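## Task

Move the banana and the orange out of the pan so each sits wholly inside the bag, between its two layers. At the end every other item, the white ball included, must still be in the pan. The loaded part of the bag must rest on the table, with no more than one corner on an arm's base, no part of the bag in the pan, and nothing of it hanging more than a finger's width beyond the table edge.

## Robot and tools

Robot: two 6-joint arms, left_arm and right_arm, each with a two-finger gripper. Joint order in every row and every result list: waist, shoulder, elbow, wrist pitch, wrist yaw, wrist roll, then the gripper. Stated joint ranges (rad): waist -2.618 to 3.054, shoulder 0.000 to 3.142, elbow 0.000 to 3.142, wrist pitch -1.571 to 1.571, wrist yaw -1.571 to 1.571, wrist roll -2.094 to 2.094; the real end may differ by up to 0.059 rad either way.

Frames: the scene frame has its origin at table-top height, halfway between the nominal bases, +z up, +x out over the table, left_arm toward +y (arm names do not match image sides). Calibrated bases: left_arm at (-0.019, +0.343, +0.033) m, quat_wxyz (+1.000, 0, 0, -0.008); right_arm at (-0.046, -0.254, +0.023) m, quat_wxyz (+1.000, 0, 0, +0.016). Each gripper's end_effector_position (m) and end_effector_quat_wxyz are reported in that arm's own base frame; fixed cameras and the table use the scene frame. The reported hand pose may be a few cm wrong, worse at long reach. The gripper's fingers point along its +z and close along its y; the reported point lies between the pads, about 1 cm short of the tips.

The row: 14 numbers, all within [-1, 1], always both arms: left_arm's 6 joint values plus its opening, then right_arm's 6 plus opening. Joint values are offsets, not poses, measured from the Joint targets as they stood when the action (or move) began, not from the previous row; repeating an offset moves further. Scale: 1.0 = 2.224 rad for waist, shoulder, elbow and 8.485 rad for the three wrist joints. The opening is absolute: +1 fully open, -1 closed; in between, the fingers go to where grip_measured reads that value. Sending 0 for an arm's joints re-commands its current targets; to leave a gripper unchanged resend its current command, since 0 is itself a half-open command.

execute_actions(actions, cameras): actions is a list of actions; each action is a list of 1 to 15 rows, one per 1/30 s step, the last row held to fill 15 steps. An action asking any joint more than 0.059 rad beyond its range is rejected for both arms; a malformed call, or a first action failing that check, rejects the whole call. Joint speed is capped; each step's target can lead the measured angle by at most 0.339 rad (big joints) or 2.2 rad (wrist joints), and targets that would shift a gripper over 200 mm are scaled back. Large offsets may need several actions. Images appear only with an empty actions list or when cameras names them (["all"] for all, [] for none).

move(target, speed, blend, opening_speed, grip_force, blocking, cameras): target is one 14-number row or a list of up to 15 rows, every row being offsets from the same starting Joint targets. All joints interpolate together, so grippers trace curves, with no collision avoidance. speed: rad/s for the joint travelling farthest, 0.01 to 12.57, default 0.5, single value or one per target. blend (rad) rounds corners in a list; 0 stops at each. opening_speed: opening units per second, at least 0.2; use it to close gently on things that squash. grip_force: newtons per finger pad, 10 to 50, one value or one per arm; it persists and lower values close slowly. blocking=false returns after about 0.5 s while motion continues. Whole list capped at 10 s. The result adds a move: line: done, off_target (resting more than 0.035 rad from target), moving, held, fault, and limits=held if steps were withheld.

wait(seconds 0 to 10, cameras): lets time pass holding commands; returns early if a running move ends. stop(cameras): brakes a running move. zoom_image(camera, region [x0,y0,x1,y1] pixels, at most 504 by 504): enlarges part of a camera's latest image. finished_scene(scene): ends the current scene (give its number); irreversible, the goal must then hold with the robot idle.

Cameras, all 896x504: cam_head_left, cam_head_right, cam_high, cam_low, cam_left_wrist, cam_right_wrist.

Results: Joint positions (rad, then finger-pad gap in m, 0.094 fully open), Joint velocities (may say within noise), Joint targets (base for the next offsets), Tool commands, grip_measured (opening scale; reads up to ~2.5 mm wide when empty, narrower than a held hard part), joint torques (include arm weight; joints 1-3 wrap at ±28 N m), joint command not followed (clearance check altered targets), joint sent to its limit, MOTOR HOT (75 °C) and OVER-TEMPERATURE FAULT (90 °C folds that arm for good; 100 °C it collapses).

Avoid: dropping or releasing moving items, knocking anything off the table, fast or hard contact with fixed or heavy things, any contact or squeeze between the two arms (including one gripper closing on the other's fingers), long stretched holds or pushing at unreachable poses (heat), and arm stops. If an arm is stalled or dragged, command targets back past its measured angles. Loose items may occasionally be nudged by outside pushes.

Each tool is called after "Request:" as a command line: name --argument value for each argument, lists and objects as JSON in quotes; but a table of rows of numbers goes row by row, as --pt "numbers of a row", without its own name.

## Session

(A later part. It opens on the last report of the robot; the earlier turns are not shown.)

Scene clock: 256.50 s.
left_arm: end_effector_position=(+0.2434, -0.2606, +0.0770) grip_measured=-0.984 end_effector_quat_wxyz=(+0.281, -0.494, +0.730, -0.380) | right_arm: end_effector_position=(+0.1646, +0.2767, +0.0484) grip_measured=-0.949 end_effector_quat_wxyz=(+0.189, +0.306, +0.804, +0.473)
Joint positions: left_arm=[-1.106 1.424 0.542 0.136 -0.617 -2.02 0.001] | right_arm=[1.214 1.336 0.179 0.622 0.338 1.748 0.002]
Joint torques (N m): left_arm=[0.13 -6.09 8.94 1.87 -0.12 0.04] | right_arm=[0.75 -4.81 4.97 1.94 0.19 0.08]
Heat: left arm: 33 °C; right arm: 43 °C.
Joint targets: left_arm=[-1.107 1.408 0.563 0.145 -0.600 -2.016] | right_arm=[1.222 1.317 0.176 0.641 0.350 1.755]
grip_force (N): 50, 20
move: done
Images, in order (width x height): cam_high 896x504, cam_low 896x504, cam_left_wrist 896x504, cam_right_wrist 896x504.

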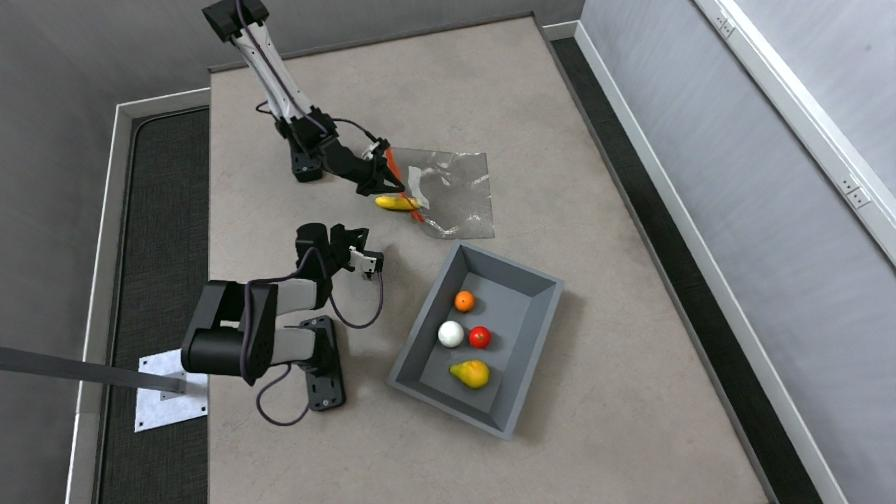

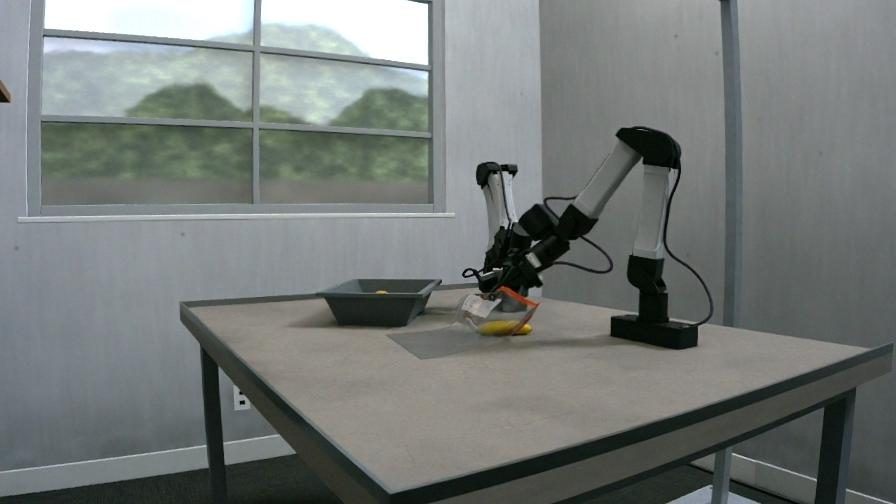

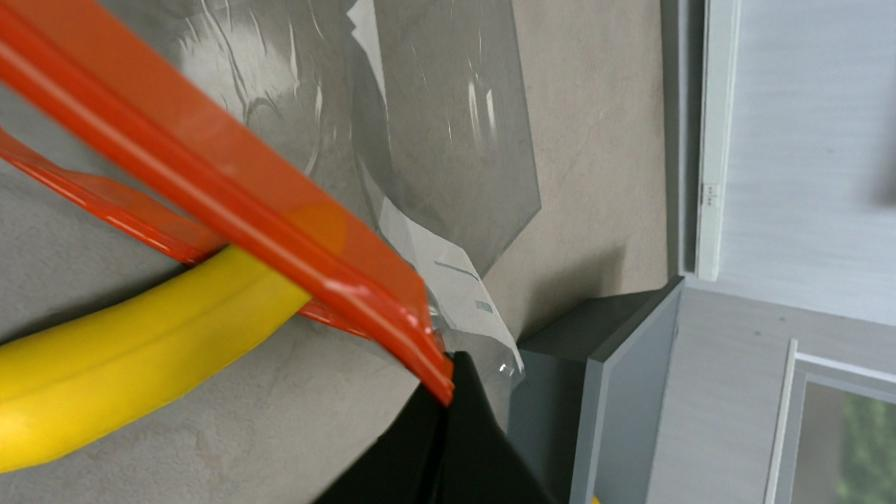

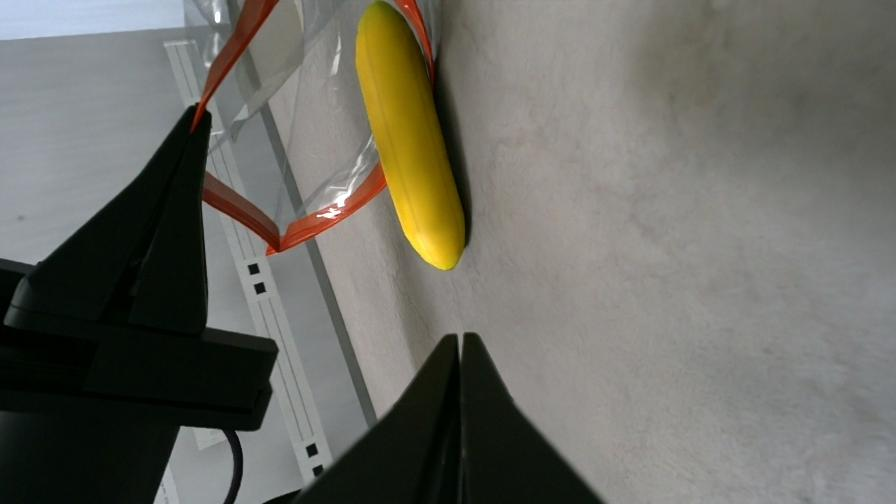

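Request:
move --target '[0,0,0,0,0,0,-1,0.0166,0.2612,0.1404,0.0316,0,0,-0.95]' --speed 0.4 --cameras '["cam_low","cam_high","cam_right_wrist"]'

Request:
zoom_image --camera "cam_low" --region '[440, 260, 560, 350]'

Request:
zoom_image --camera "cam_high" --region '[320, 130, 540, 280]'

Scene clock: 259.07 s.
left_arm: end_effector_position=(+0.2434, -0.2606, +0.0770) grip_measured=-0.984 end_effector_quat_wxyz=(+0.281, -0.494, +0.730, -0.380) | right_arm: end_effector_position=(+0.1820, +0.3657, +0.0110) grip_measured=-0.949 end_effector_quat_wxyz=(+0.181, +0.292, +0.808, +0.479)
Joint positions: left_arm=[-1.106 1.424 0.542 0.136 -0.617 -2.02 0.001] | right_arm=[1.252 1.888 0.469 0.89 0.341 1.749 0.002]
Joint torques (N m): left_arm=[0.06 -6.08 8.95 1.88 -0.12 0.04] | right_arm=[0.75 -5.82 5.71 1.93 0.18 0.06]
Heat: left arm: 33 °C; right arm: 43 °C.
Joint targets: left_arm=[-1.107 1.408 0.563 0.145 -0.600 -2.016] | right_arm=[1.259 1.898 0.488 0.910 0.350 1.755]
grip_force (N): 50, 20
move: done
Images, in order (width x height): cam_high 896x504, cam_low 896x504, cam_right_wrist 896x504.

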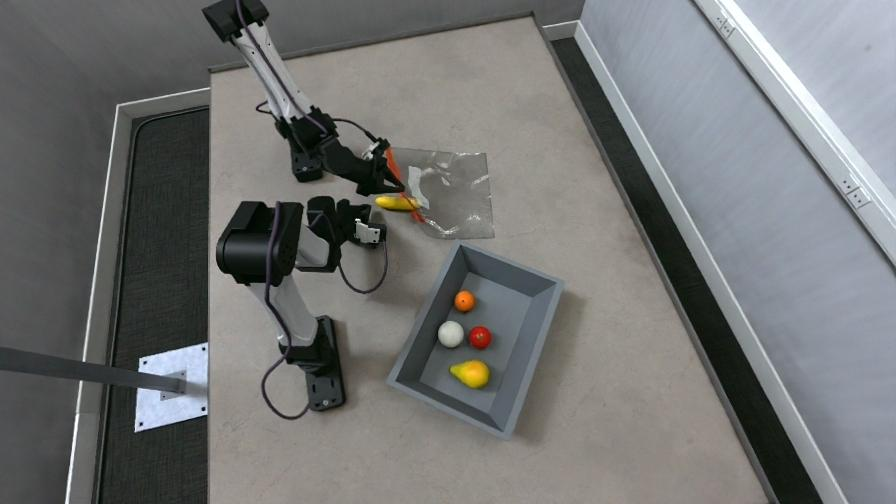

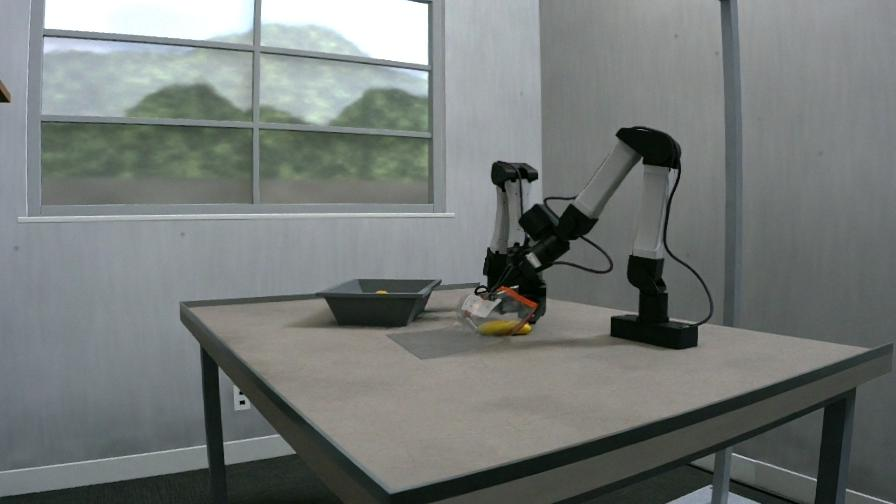

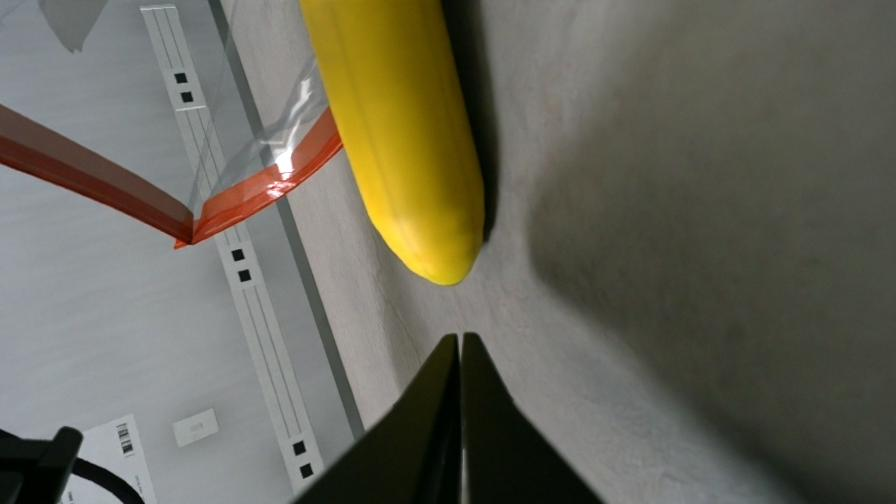

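Scaled by 4.200 from the camera's 896x504 image, which has a finer 1280x720 frame.

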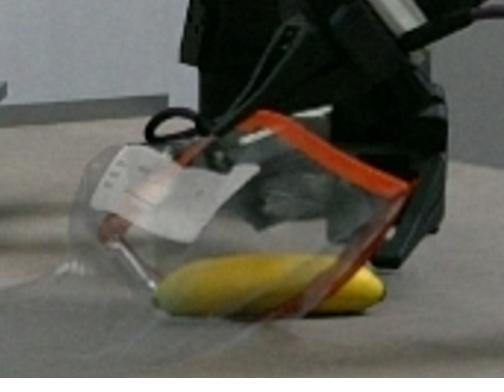

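Scaled by 2.291 from the camera's 896x504 image, which has a finer 1280x720 frame.

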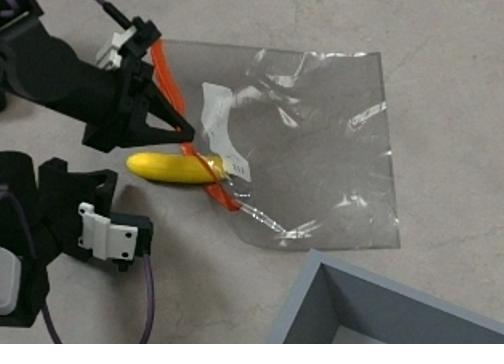

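Request:
move --pt "0 0 0 0 0 0 -1 0 0.0237 -0.0012 0.0065 0 0 -0.95" --pt "0 0 0 0 0 0 -1 -0.0734 0.0562 0.0677 -0.003 0 0 -0.95" --speed 0.15 --cameras '["cam_low","cam_high","cam_right_wrist","cam_left_wrist"]'

Request:
zoom_image --camera "cam_low" --region '[440, 260, 560, 350]'

Request:
zoom_image --camera "cam_high" --region '[320, 130, 540, 280]'

Scene clock: 261.97 s.
left_arm: end_effector_position=(+0.2449, -0.2632, +0.0816) grip_measured=-0.984 end_effector_quat_wxyz=(+0.280, -0.495, +0.725, -0.388) | right_arm: end_effector_position=(+0.2484, +0.3640, -0.0037) grip_measured=-0.949 end_effector_quat_wxyz=(+0.215, +0.351, +0.788, +0.457)
Joint positions: left_arm=[-1.105 1.421 0.546 0.148 -0.617 -2.02 0.001] | right_arm=[1.104 2.017 0.611 0.86 0.341 1.749 0.002]
Joint torques (N m): left_arm=[0.06 -5.83 8.59 1.78 -0.11 0.04] | right_arm=[-0.81 -7.27 6.58 1.98 0.19 0.06]
Heat: left arm: 33 °C; right arm: 42 °C.
Joint targets: left_arm=[-1.107 1.407 0.562 0.145 -0.600 -2.016] | right_arm=[1.096 2.023 0.639 0.884 0.350 1.755]
grip_force (N): 50, 20
move: done
Images, in order (width x height): cam_high 896x504, cam_low 896x504, cam_left_wrist 896x504, cam_right_wrist 896x504.

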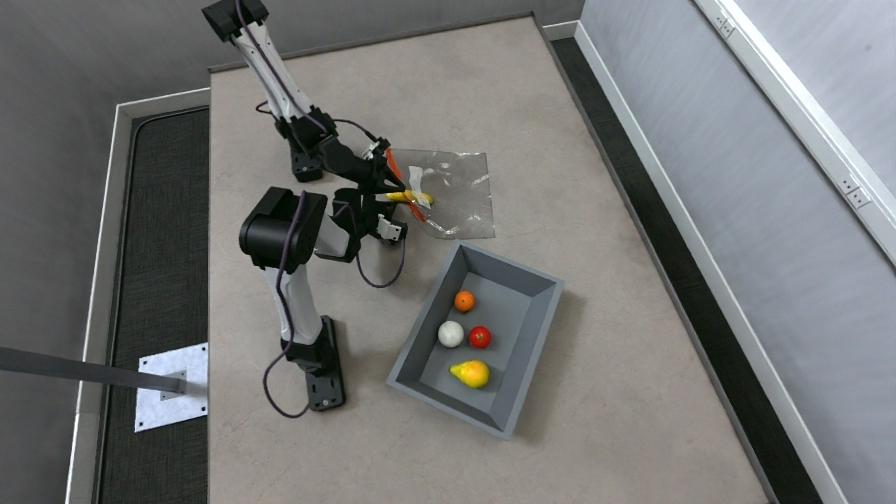

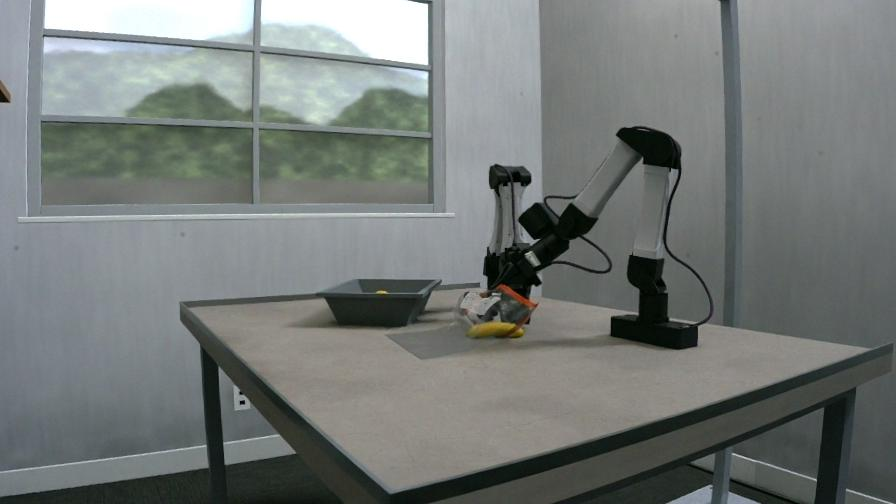

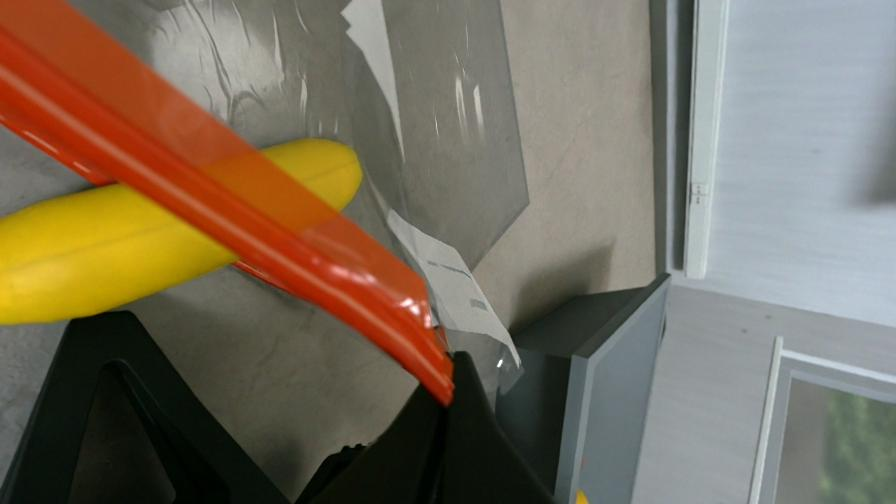

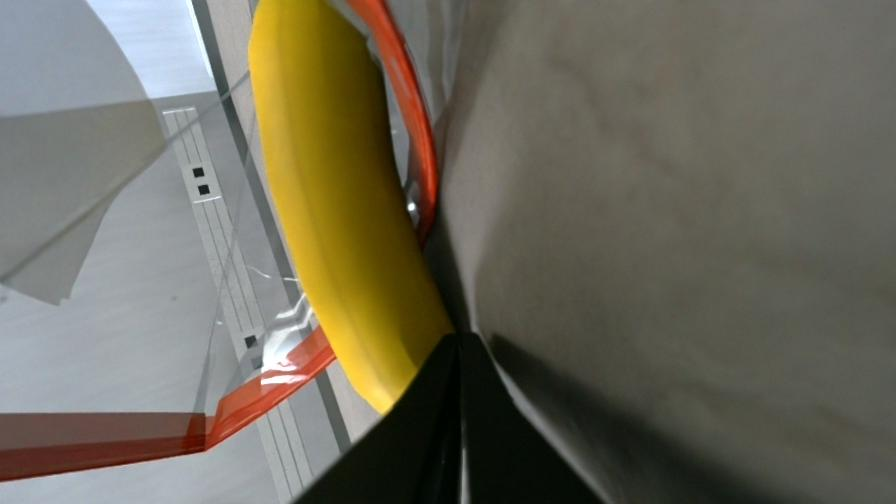

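Scaled by 4.200 from the camera's 896x504 image, which has a finer 1280x720 frame.

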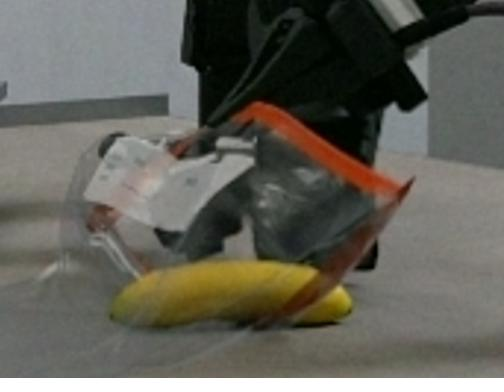

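Scaled by 2.291 from the camera's 896x504 image, which has a finer 1280x720 frame.

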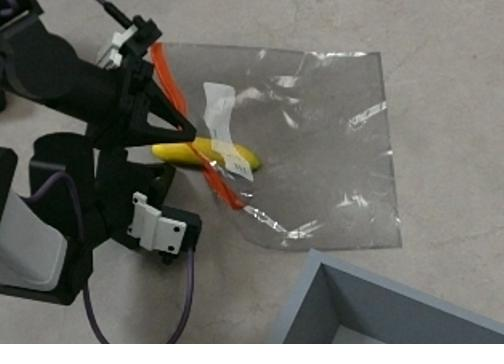

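Request:
move --pt "0.0058 -0.0221 0.0353 -0.015 0 0 -1 0.004 0 0 0 0 0 -0.95" --pt "0.0058 -0.0221 0.0353 -0.015 0 0 -1 -0.0334 0.0303 0.0705 -0.0105 0 0 -0.95" --speed 0.15 --cameras '["cam_low","cam_high","cam_right_wrist","cam_left_wrist"]'

Request:
zoom_image --camera "cam_low" --region '[440, 260, 560, 350]'

Request:
zoom_image --camera "cam_high" --region '[320, 130, 540, 280]'

Scene clock: 264.53 s.
left_arm: end_effector_position=(+0.2480, -0.2664, +0.1045) grip_measured=-0.984 end_effector_quat_wxyz=(+0.281, -0.497, +0.724, -0.388) | right_arm: end_effector_position=(+0.2502, +0.3674, -0.0001) grip_measured=-0.949 end_effector_quat_wxyz=(+0.216, +0.351, +0.785, +0.463)
Joint positions: left_arm=[-1.101 1.376 0.62 0.031 -0.617 -2.02 0.001] | right_arm=[1.104 2.017 0.621 0.863 0.341 1.749 0.002]
Joint torques (N m): left_arm=[0.73 -6.16 9.52 1.67 -0.11 0.05] | right_arm=[0.05 -7.87 4.07 1.71 0.09 -0.02]
Heat: left arm: 33 °C; right arm: 42 °C.
Joint targets: left_arm=[-1.095 1.358 0.641 0.017 -0.600 -2.016] | right_arm=[1.104 2.017 0.621 0.865 0.341 1.749]
grip_force (N): 50, 20
move: held (right_arm; a check stopped the path); path passed 1 of 2 targets; limits=held; right_arm: the elbow is farthest, 0.175 rad from its target
joint command not followed: on one or more control steps a check withheld the commanded joint targets of the right arm, and it was not sent them on those steps.
cause: the commanded joint targets, or the way to them, would bring a part of the robot too close to another arm (this arm's wrist (the part past the wrist pitch) and the left arm's gripper housing, along the way the arms are being sent, or toward where that arm still pushes).
Images, in order (width x height): cam_high 896x504, cam_low 896x504, cam_left_wrist 896x504, cam_right_wrist 896x504.

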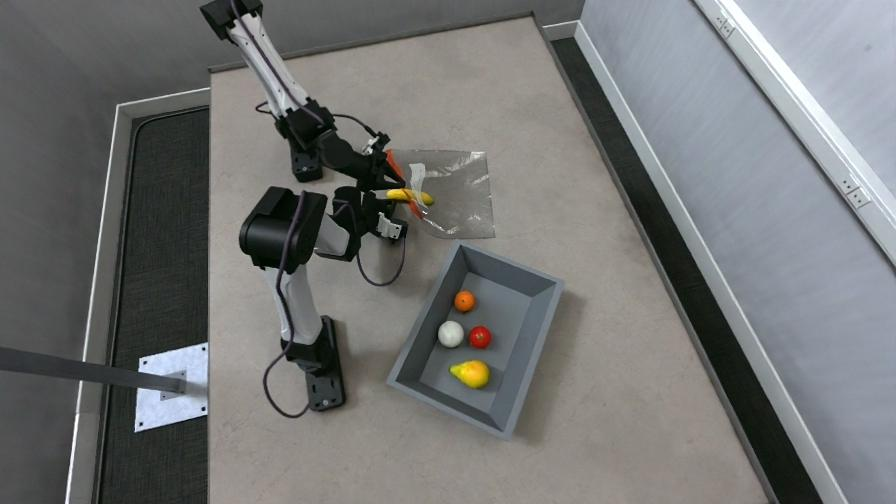

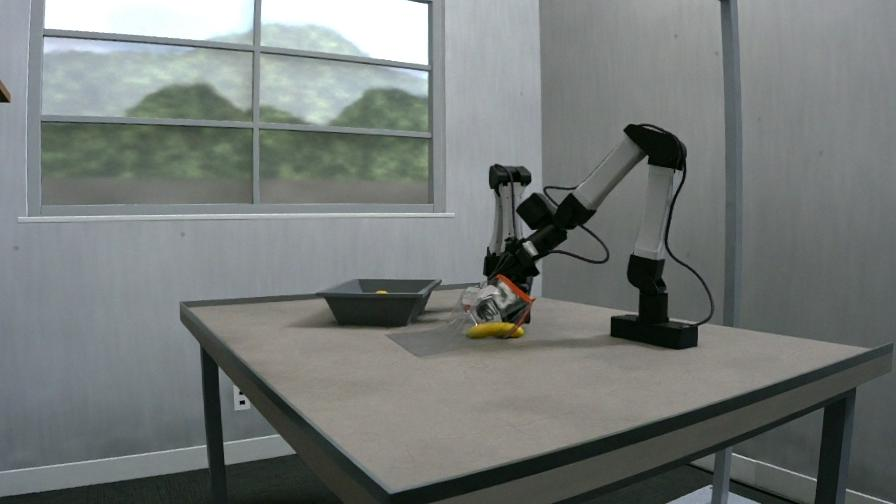

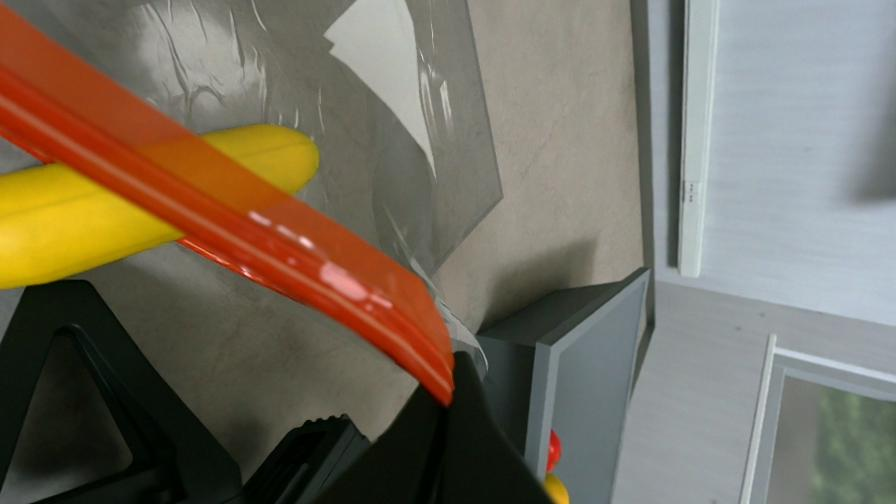

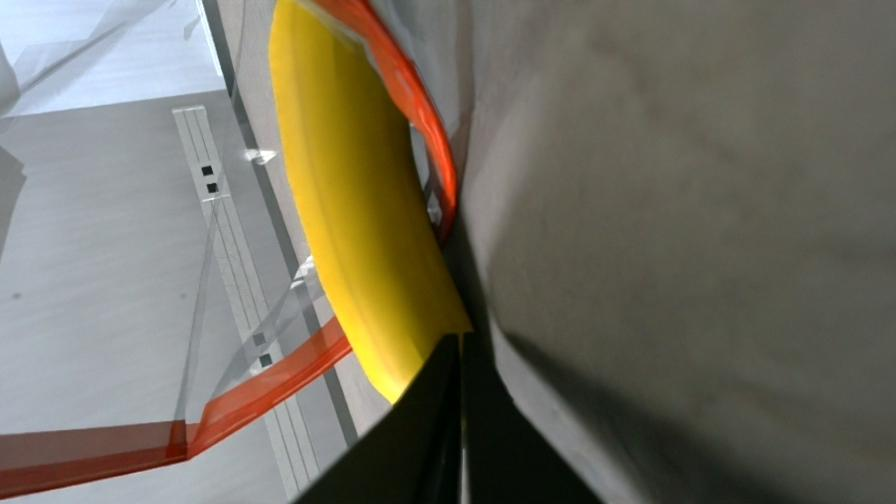

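Scaled by 4.200 from the camera's 896x504 image, which has a finer 1280x720 frame.

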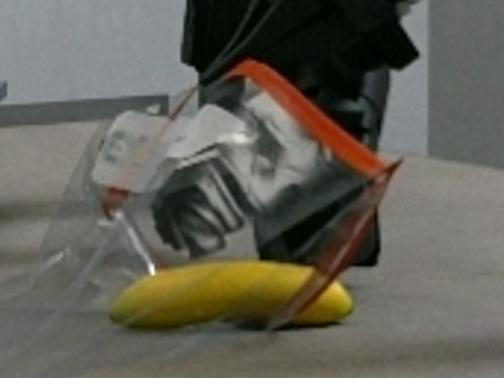

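Scaled by 2.291 from the camera's 896x504 image, which has a finer 1280x720 frame.

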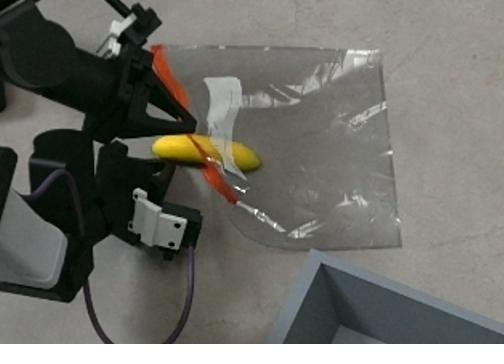

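Request:
move --pt "0 0 0 0 0 0 -1 -0.0872 -0.0807 -0.079 0.0032 -0.0638 -0.0338 -0.95" --pt "0 0 0 0 0 0 -1 -0.0938 -0.0119 -0.0036 0.0015 -0.0638 -0.0338 -0.95" --speed 0.25 --cameras '["cam_low","cam_high","cam_right_wrist"]'

Request:
zoom_image --camera "cam_high" --region '[320, 130, 540, 280]'

Scene clock: 269.20 s.
left_arm: end_effector_position=(+0.2480, -0.2663, +0.1044) grip_measured=-0.984 end_effector_quat_wxyz=(+0.281, -0.497, +0.724, -0.387) | right_arm: end_effector_position=(+0.2483, +0.3681, +0.0064) grip_measured=-0.949 end_effector_quat_wxyz=(+0.112, +0.195, +0.838, +0.497)
Joint positions: left_arm=[-1.101 1.376 0.62 0.03 -0.617 -2.02 0.001] | right_arm=[0.903 1.979 0.595 0.872 -0.192 1.471 0.002]
Joint torques (N m): left_arm=[0.75 -6.15 9.57 1.67 -0.11 0.04] | right_arm=[-0.72 -6.67 5.96 1.85 -0.14 -0.1]
Heat: left arm: 33 °C; right arm: 43 °C.
Joint targets: left_arm=[-1.095 1.358 0.641 0.017 -0.600 -2.016] | right_arm=[0.895 1.991 0.613 0.878 -0.201 1.462]
grip_force (N): 50, 20
move: done
Images, in order (width x height): cam_high 896x504, cam_low 896x504, cam_right_wrist 896x504.

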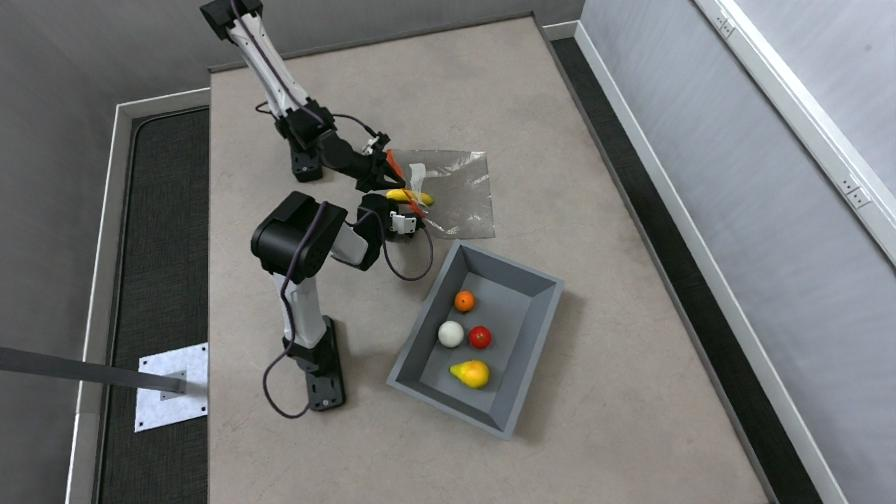

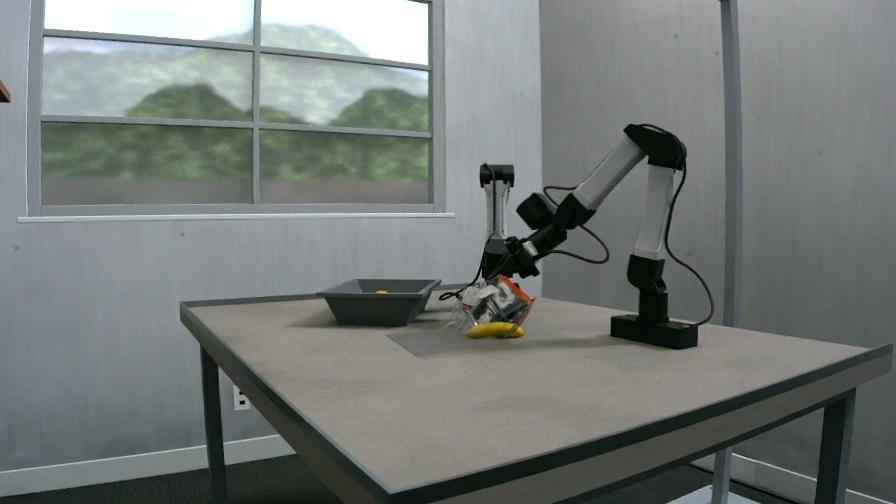

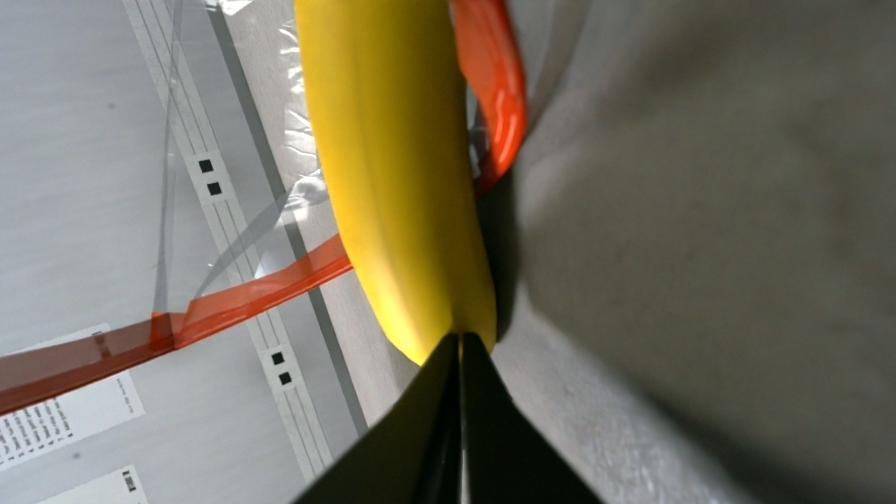

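Scaled by 2.291 from the camera's 896x504 image, which has a finer 1280x720 frame.

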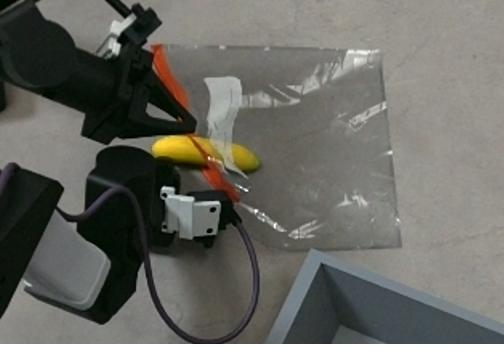

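Request:
move --pt "0 0 0 0 0 0 -1 0.0165 -0.002 0 0.0005 0 0 -0.95" --pt "0 0 0 0 0 0 -1 -0.0283 0.0394 0.0796 -0.0105 0 0 -0.95" --speed 0.15 --cameras '["cam_low","cam_high","cam_right_wrist","cam_left_wrist"]'

Request:
zoom_image --camera "cam_high" --region '[320, 130, 540, 280]'

Request:
zoom_image --camera "cam_low" --region '[440, 260, 560, 350]'

Scene clock: 271.20 s.
left_arm: end_effector_position=(+0.2480, -0.2663, +0.1044) grip_measured=-0.984 end_effector_quat_wxyz=(+0.281, -0.497, +0.724, -0.387) | right_arm: end_effector_position=(+0.2608, +0.3811, +0.0091) grip_measured=-0.949 end_effector_quat_wxyz=(+0.113, +0.195, +0.836, +0.501)
Joint positions: left_arm=[-1.101 1.376 0.62 0.03 -0.617 -2.02 0.001] | right_arm=[0.898 2.012 0.667 0.843 -0.195 1.471 0.002]
Joint torques (N m): left_arm=[0.75 -6.19 9.57 1.68 -0.11 0.05] | right_arm=[-0.02 -8.2 4.31 1.84 0.04 -0.01]
Heat: left arm: 33 °C; right arm: 43 °C.
Joint targets: left_arm=[-1.095 1.358 0.641 0.017 -0.600 -2.016] | right_arm=[0.898 2.012 0.666 0.846 -0.195 1.471]
grip_force (N): 50, 20
move: held (right_arm; a check stopped the path); path passed 1 of 2 targets; limits=held; right_arm: the elbow is farthest, 0.123 rad from its target
joint command not followed: on one or more control steps a check withheld the commanded joint targets of the right arm, and it was not sent them on those steps.
cause: the commanded joint targets, or the way to them, would bring a part of the robot too close to another arm (this arm's wrist (the part past the wrist pitch) and the left arm's fingers, at the place that arm is still heading or pushing toward).
Images, in order (width x height): cam_high 896x504, cam_low 896x504, cam_left_wrist 896x504, cam_right_wrist 896x504.

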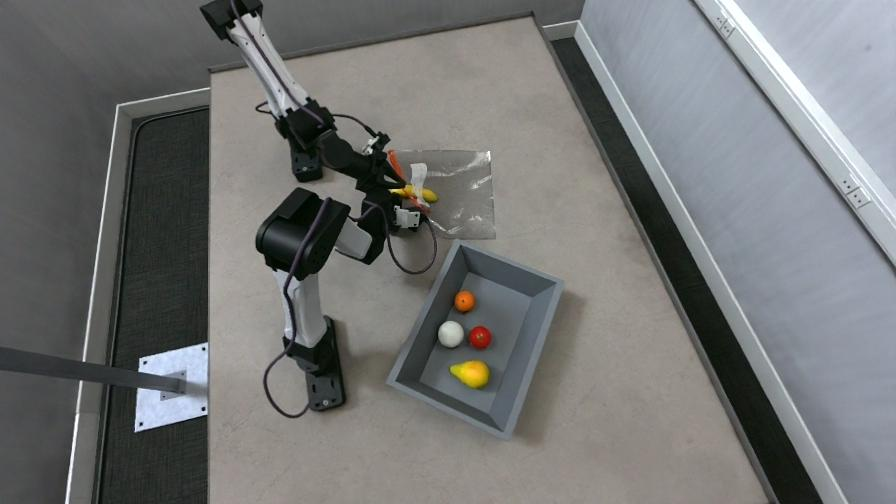

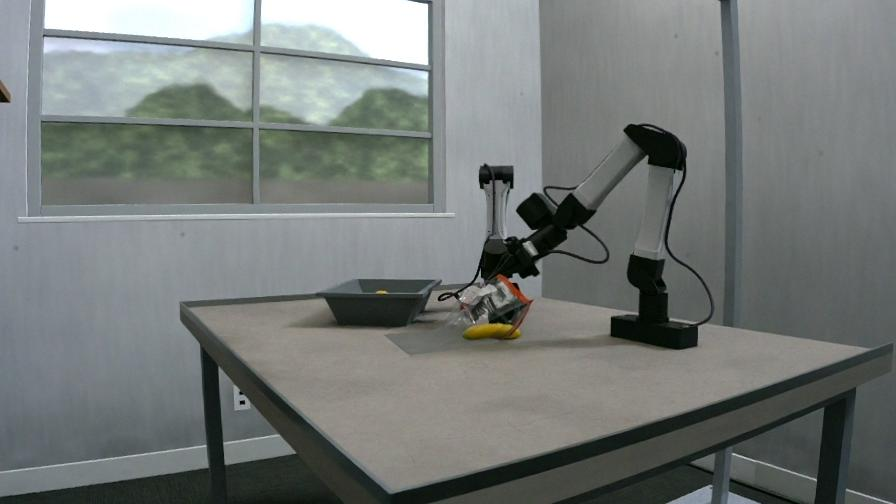

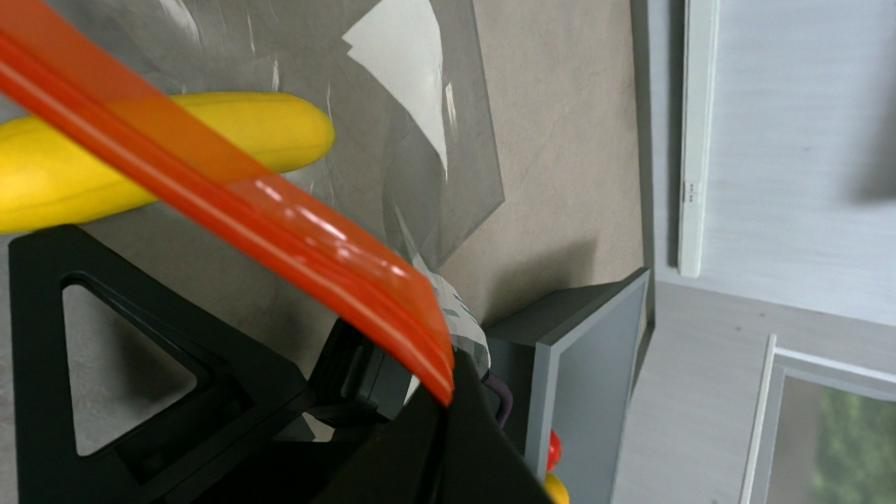

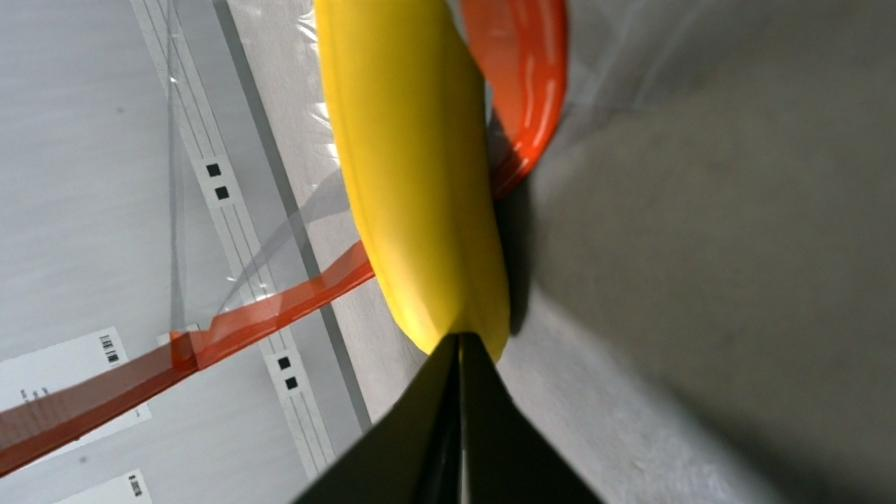

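Scaled by 2.291 from the camera's 896x504 image, which has a finer 1280x720 frame.

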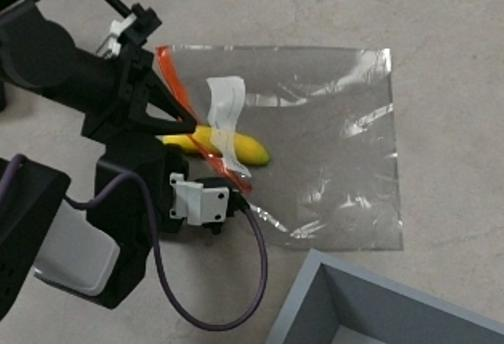

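Scaled by 4.200 from the camera's 896x504 image, which has a finer 1280x720 frame.

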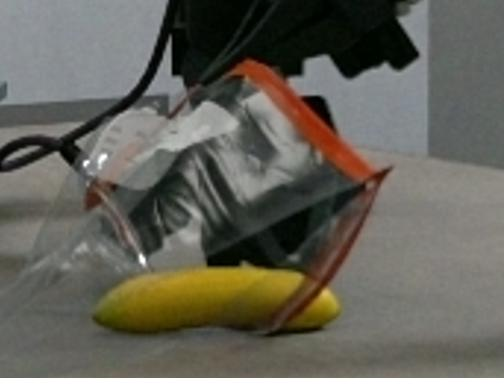

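Request:
move --pt "0.0262 -0.0146 0.0186 -0.0087 0 0 -1 0 0 0 0 0 0 -0.95" --pt "0.0262 -0.0146 0.0186 -0.0087 0 0 -1 -0.0241 0.0298 0.0557 -0.0068 0 0 -0.95" --speed 0.15 --cameras '["cam_low","cam_high","cam_right_wrist","cam_left_wrist"]'

Request:
zoom_image --camera "cam_high" --region '[320, 130, 540, 280]'

Request:
zoom_image --camera "cam_low" --region '[440, 260, 560, 350]'

Scene clock: 274.03 s.
left_arm: end_effector_position=(+0.2632, -0.2514, +0.1189) grip_measured=-0.984 end_effector_quat_wxyz=(+0.292, -0.518, +0.709, -0.379) | right_arm: end_effector_position=(+0.2930, +0.3860, +0.0074) grip_measured=-0.949 end_effector_quat_wxyz=(+0.124, +0.215, +0.832, +0.496)
Joint positions: left_arm=[-1.042 1.344 0.66 -0.043 -0.615 -2.02 0.001] | right_arm=[0.852 2.065 0.77 0.786 -0.195 1.471 0.002]
Joint torques (N m): left_arm=[0.65 -6.06 9.85 1.67 -0.12 0.04] | right_arm=[-0.59 -7.62 6.6 1.81 -0.05 -0.01]
Heat: left arm: 34 °C; right arm: 43 °C.
Joint targets: left_arm=[-1.036 1.326 0.682 -0.056 -0.600 -2.016] | right_arm=[0.845 2.078 0.790 0.789 -0.195 1.471]
grip_force (N): 50, 20
move: done
Images, in order (width x height): cam_high 896x504, cam_low 896x504, cam_left_wrist 896x504, cam_right_wrist 896x504.

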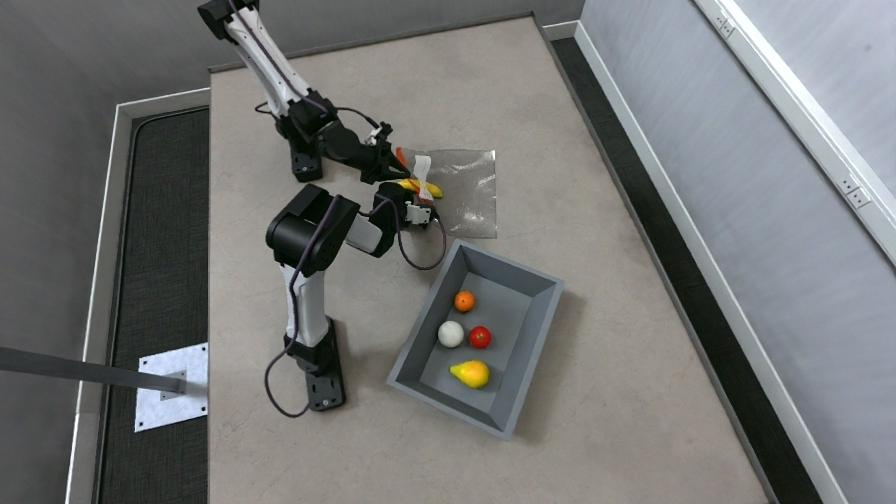

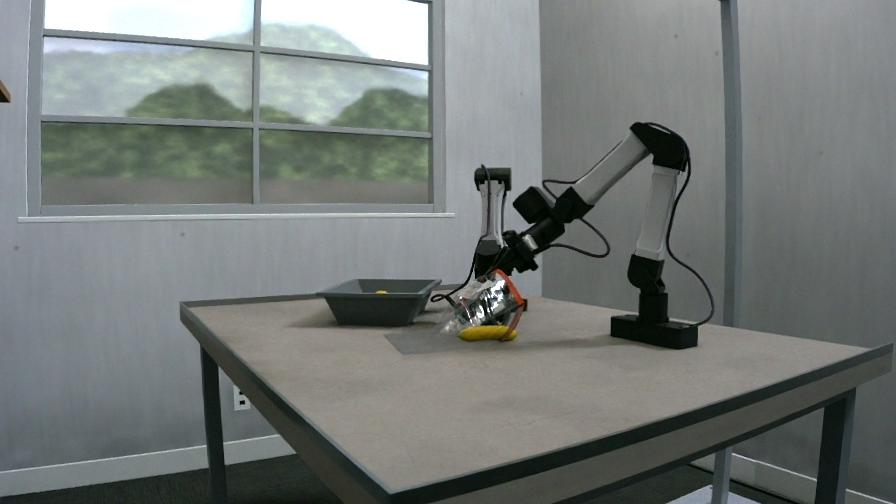

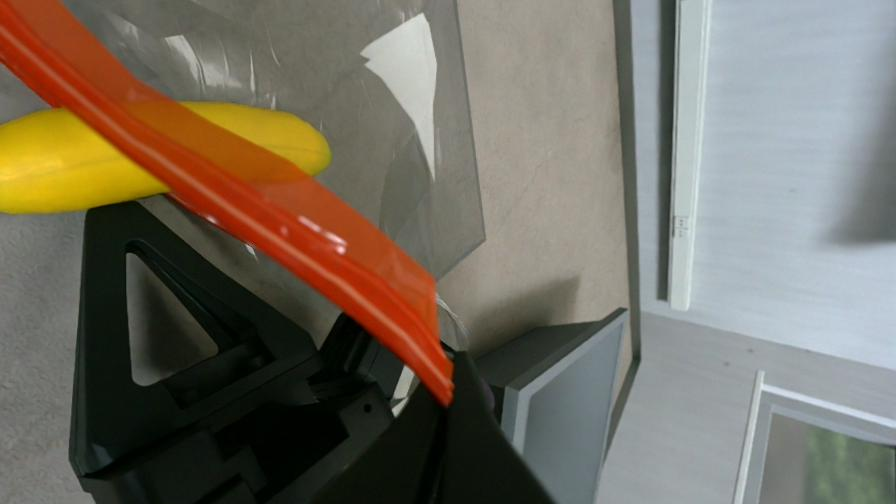

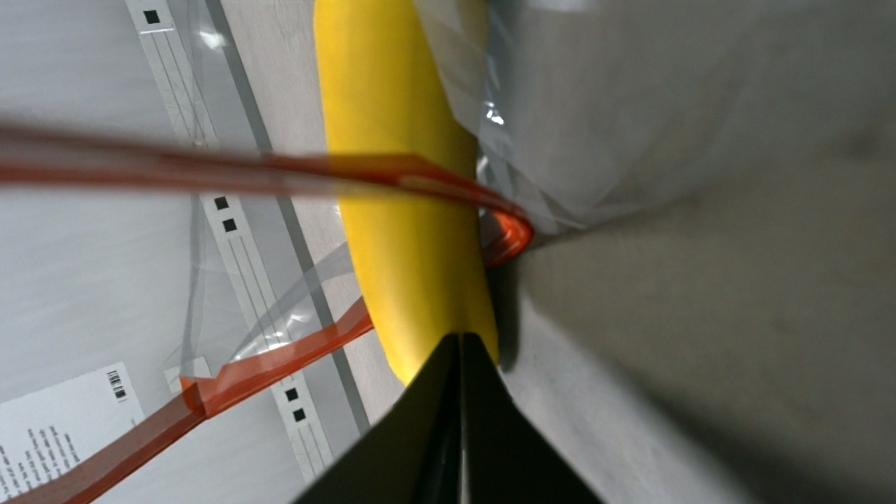

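Scaled by 2.291 from the camera's 896x504 image, which has a finer 1280x720 frame.

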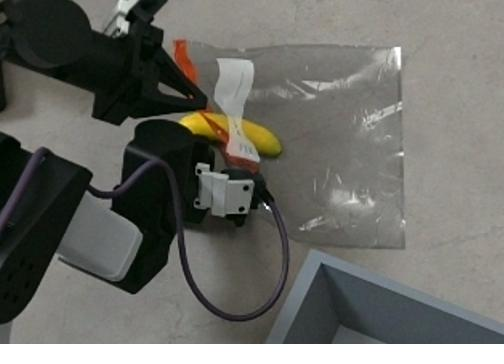

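Scaled by 4.200 from the camera's 896x504 image, which has a finer 1280x720 frame.

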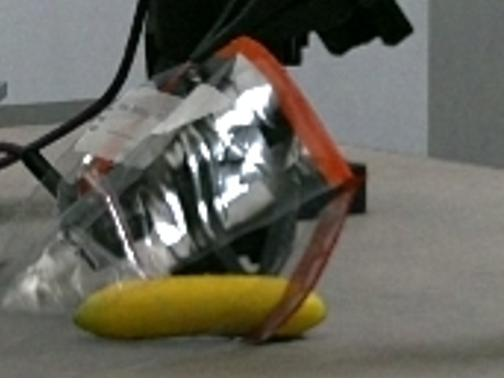

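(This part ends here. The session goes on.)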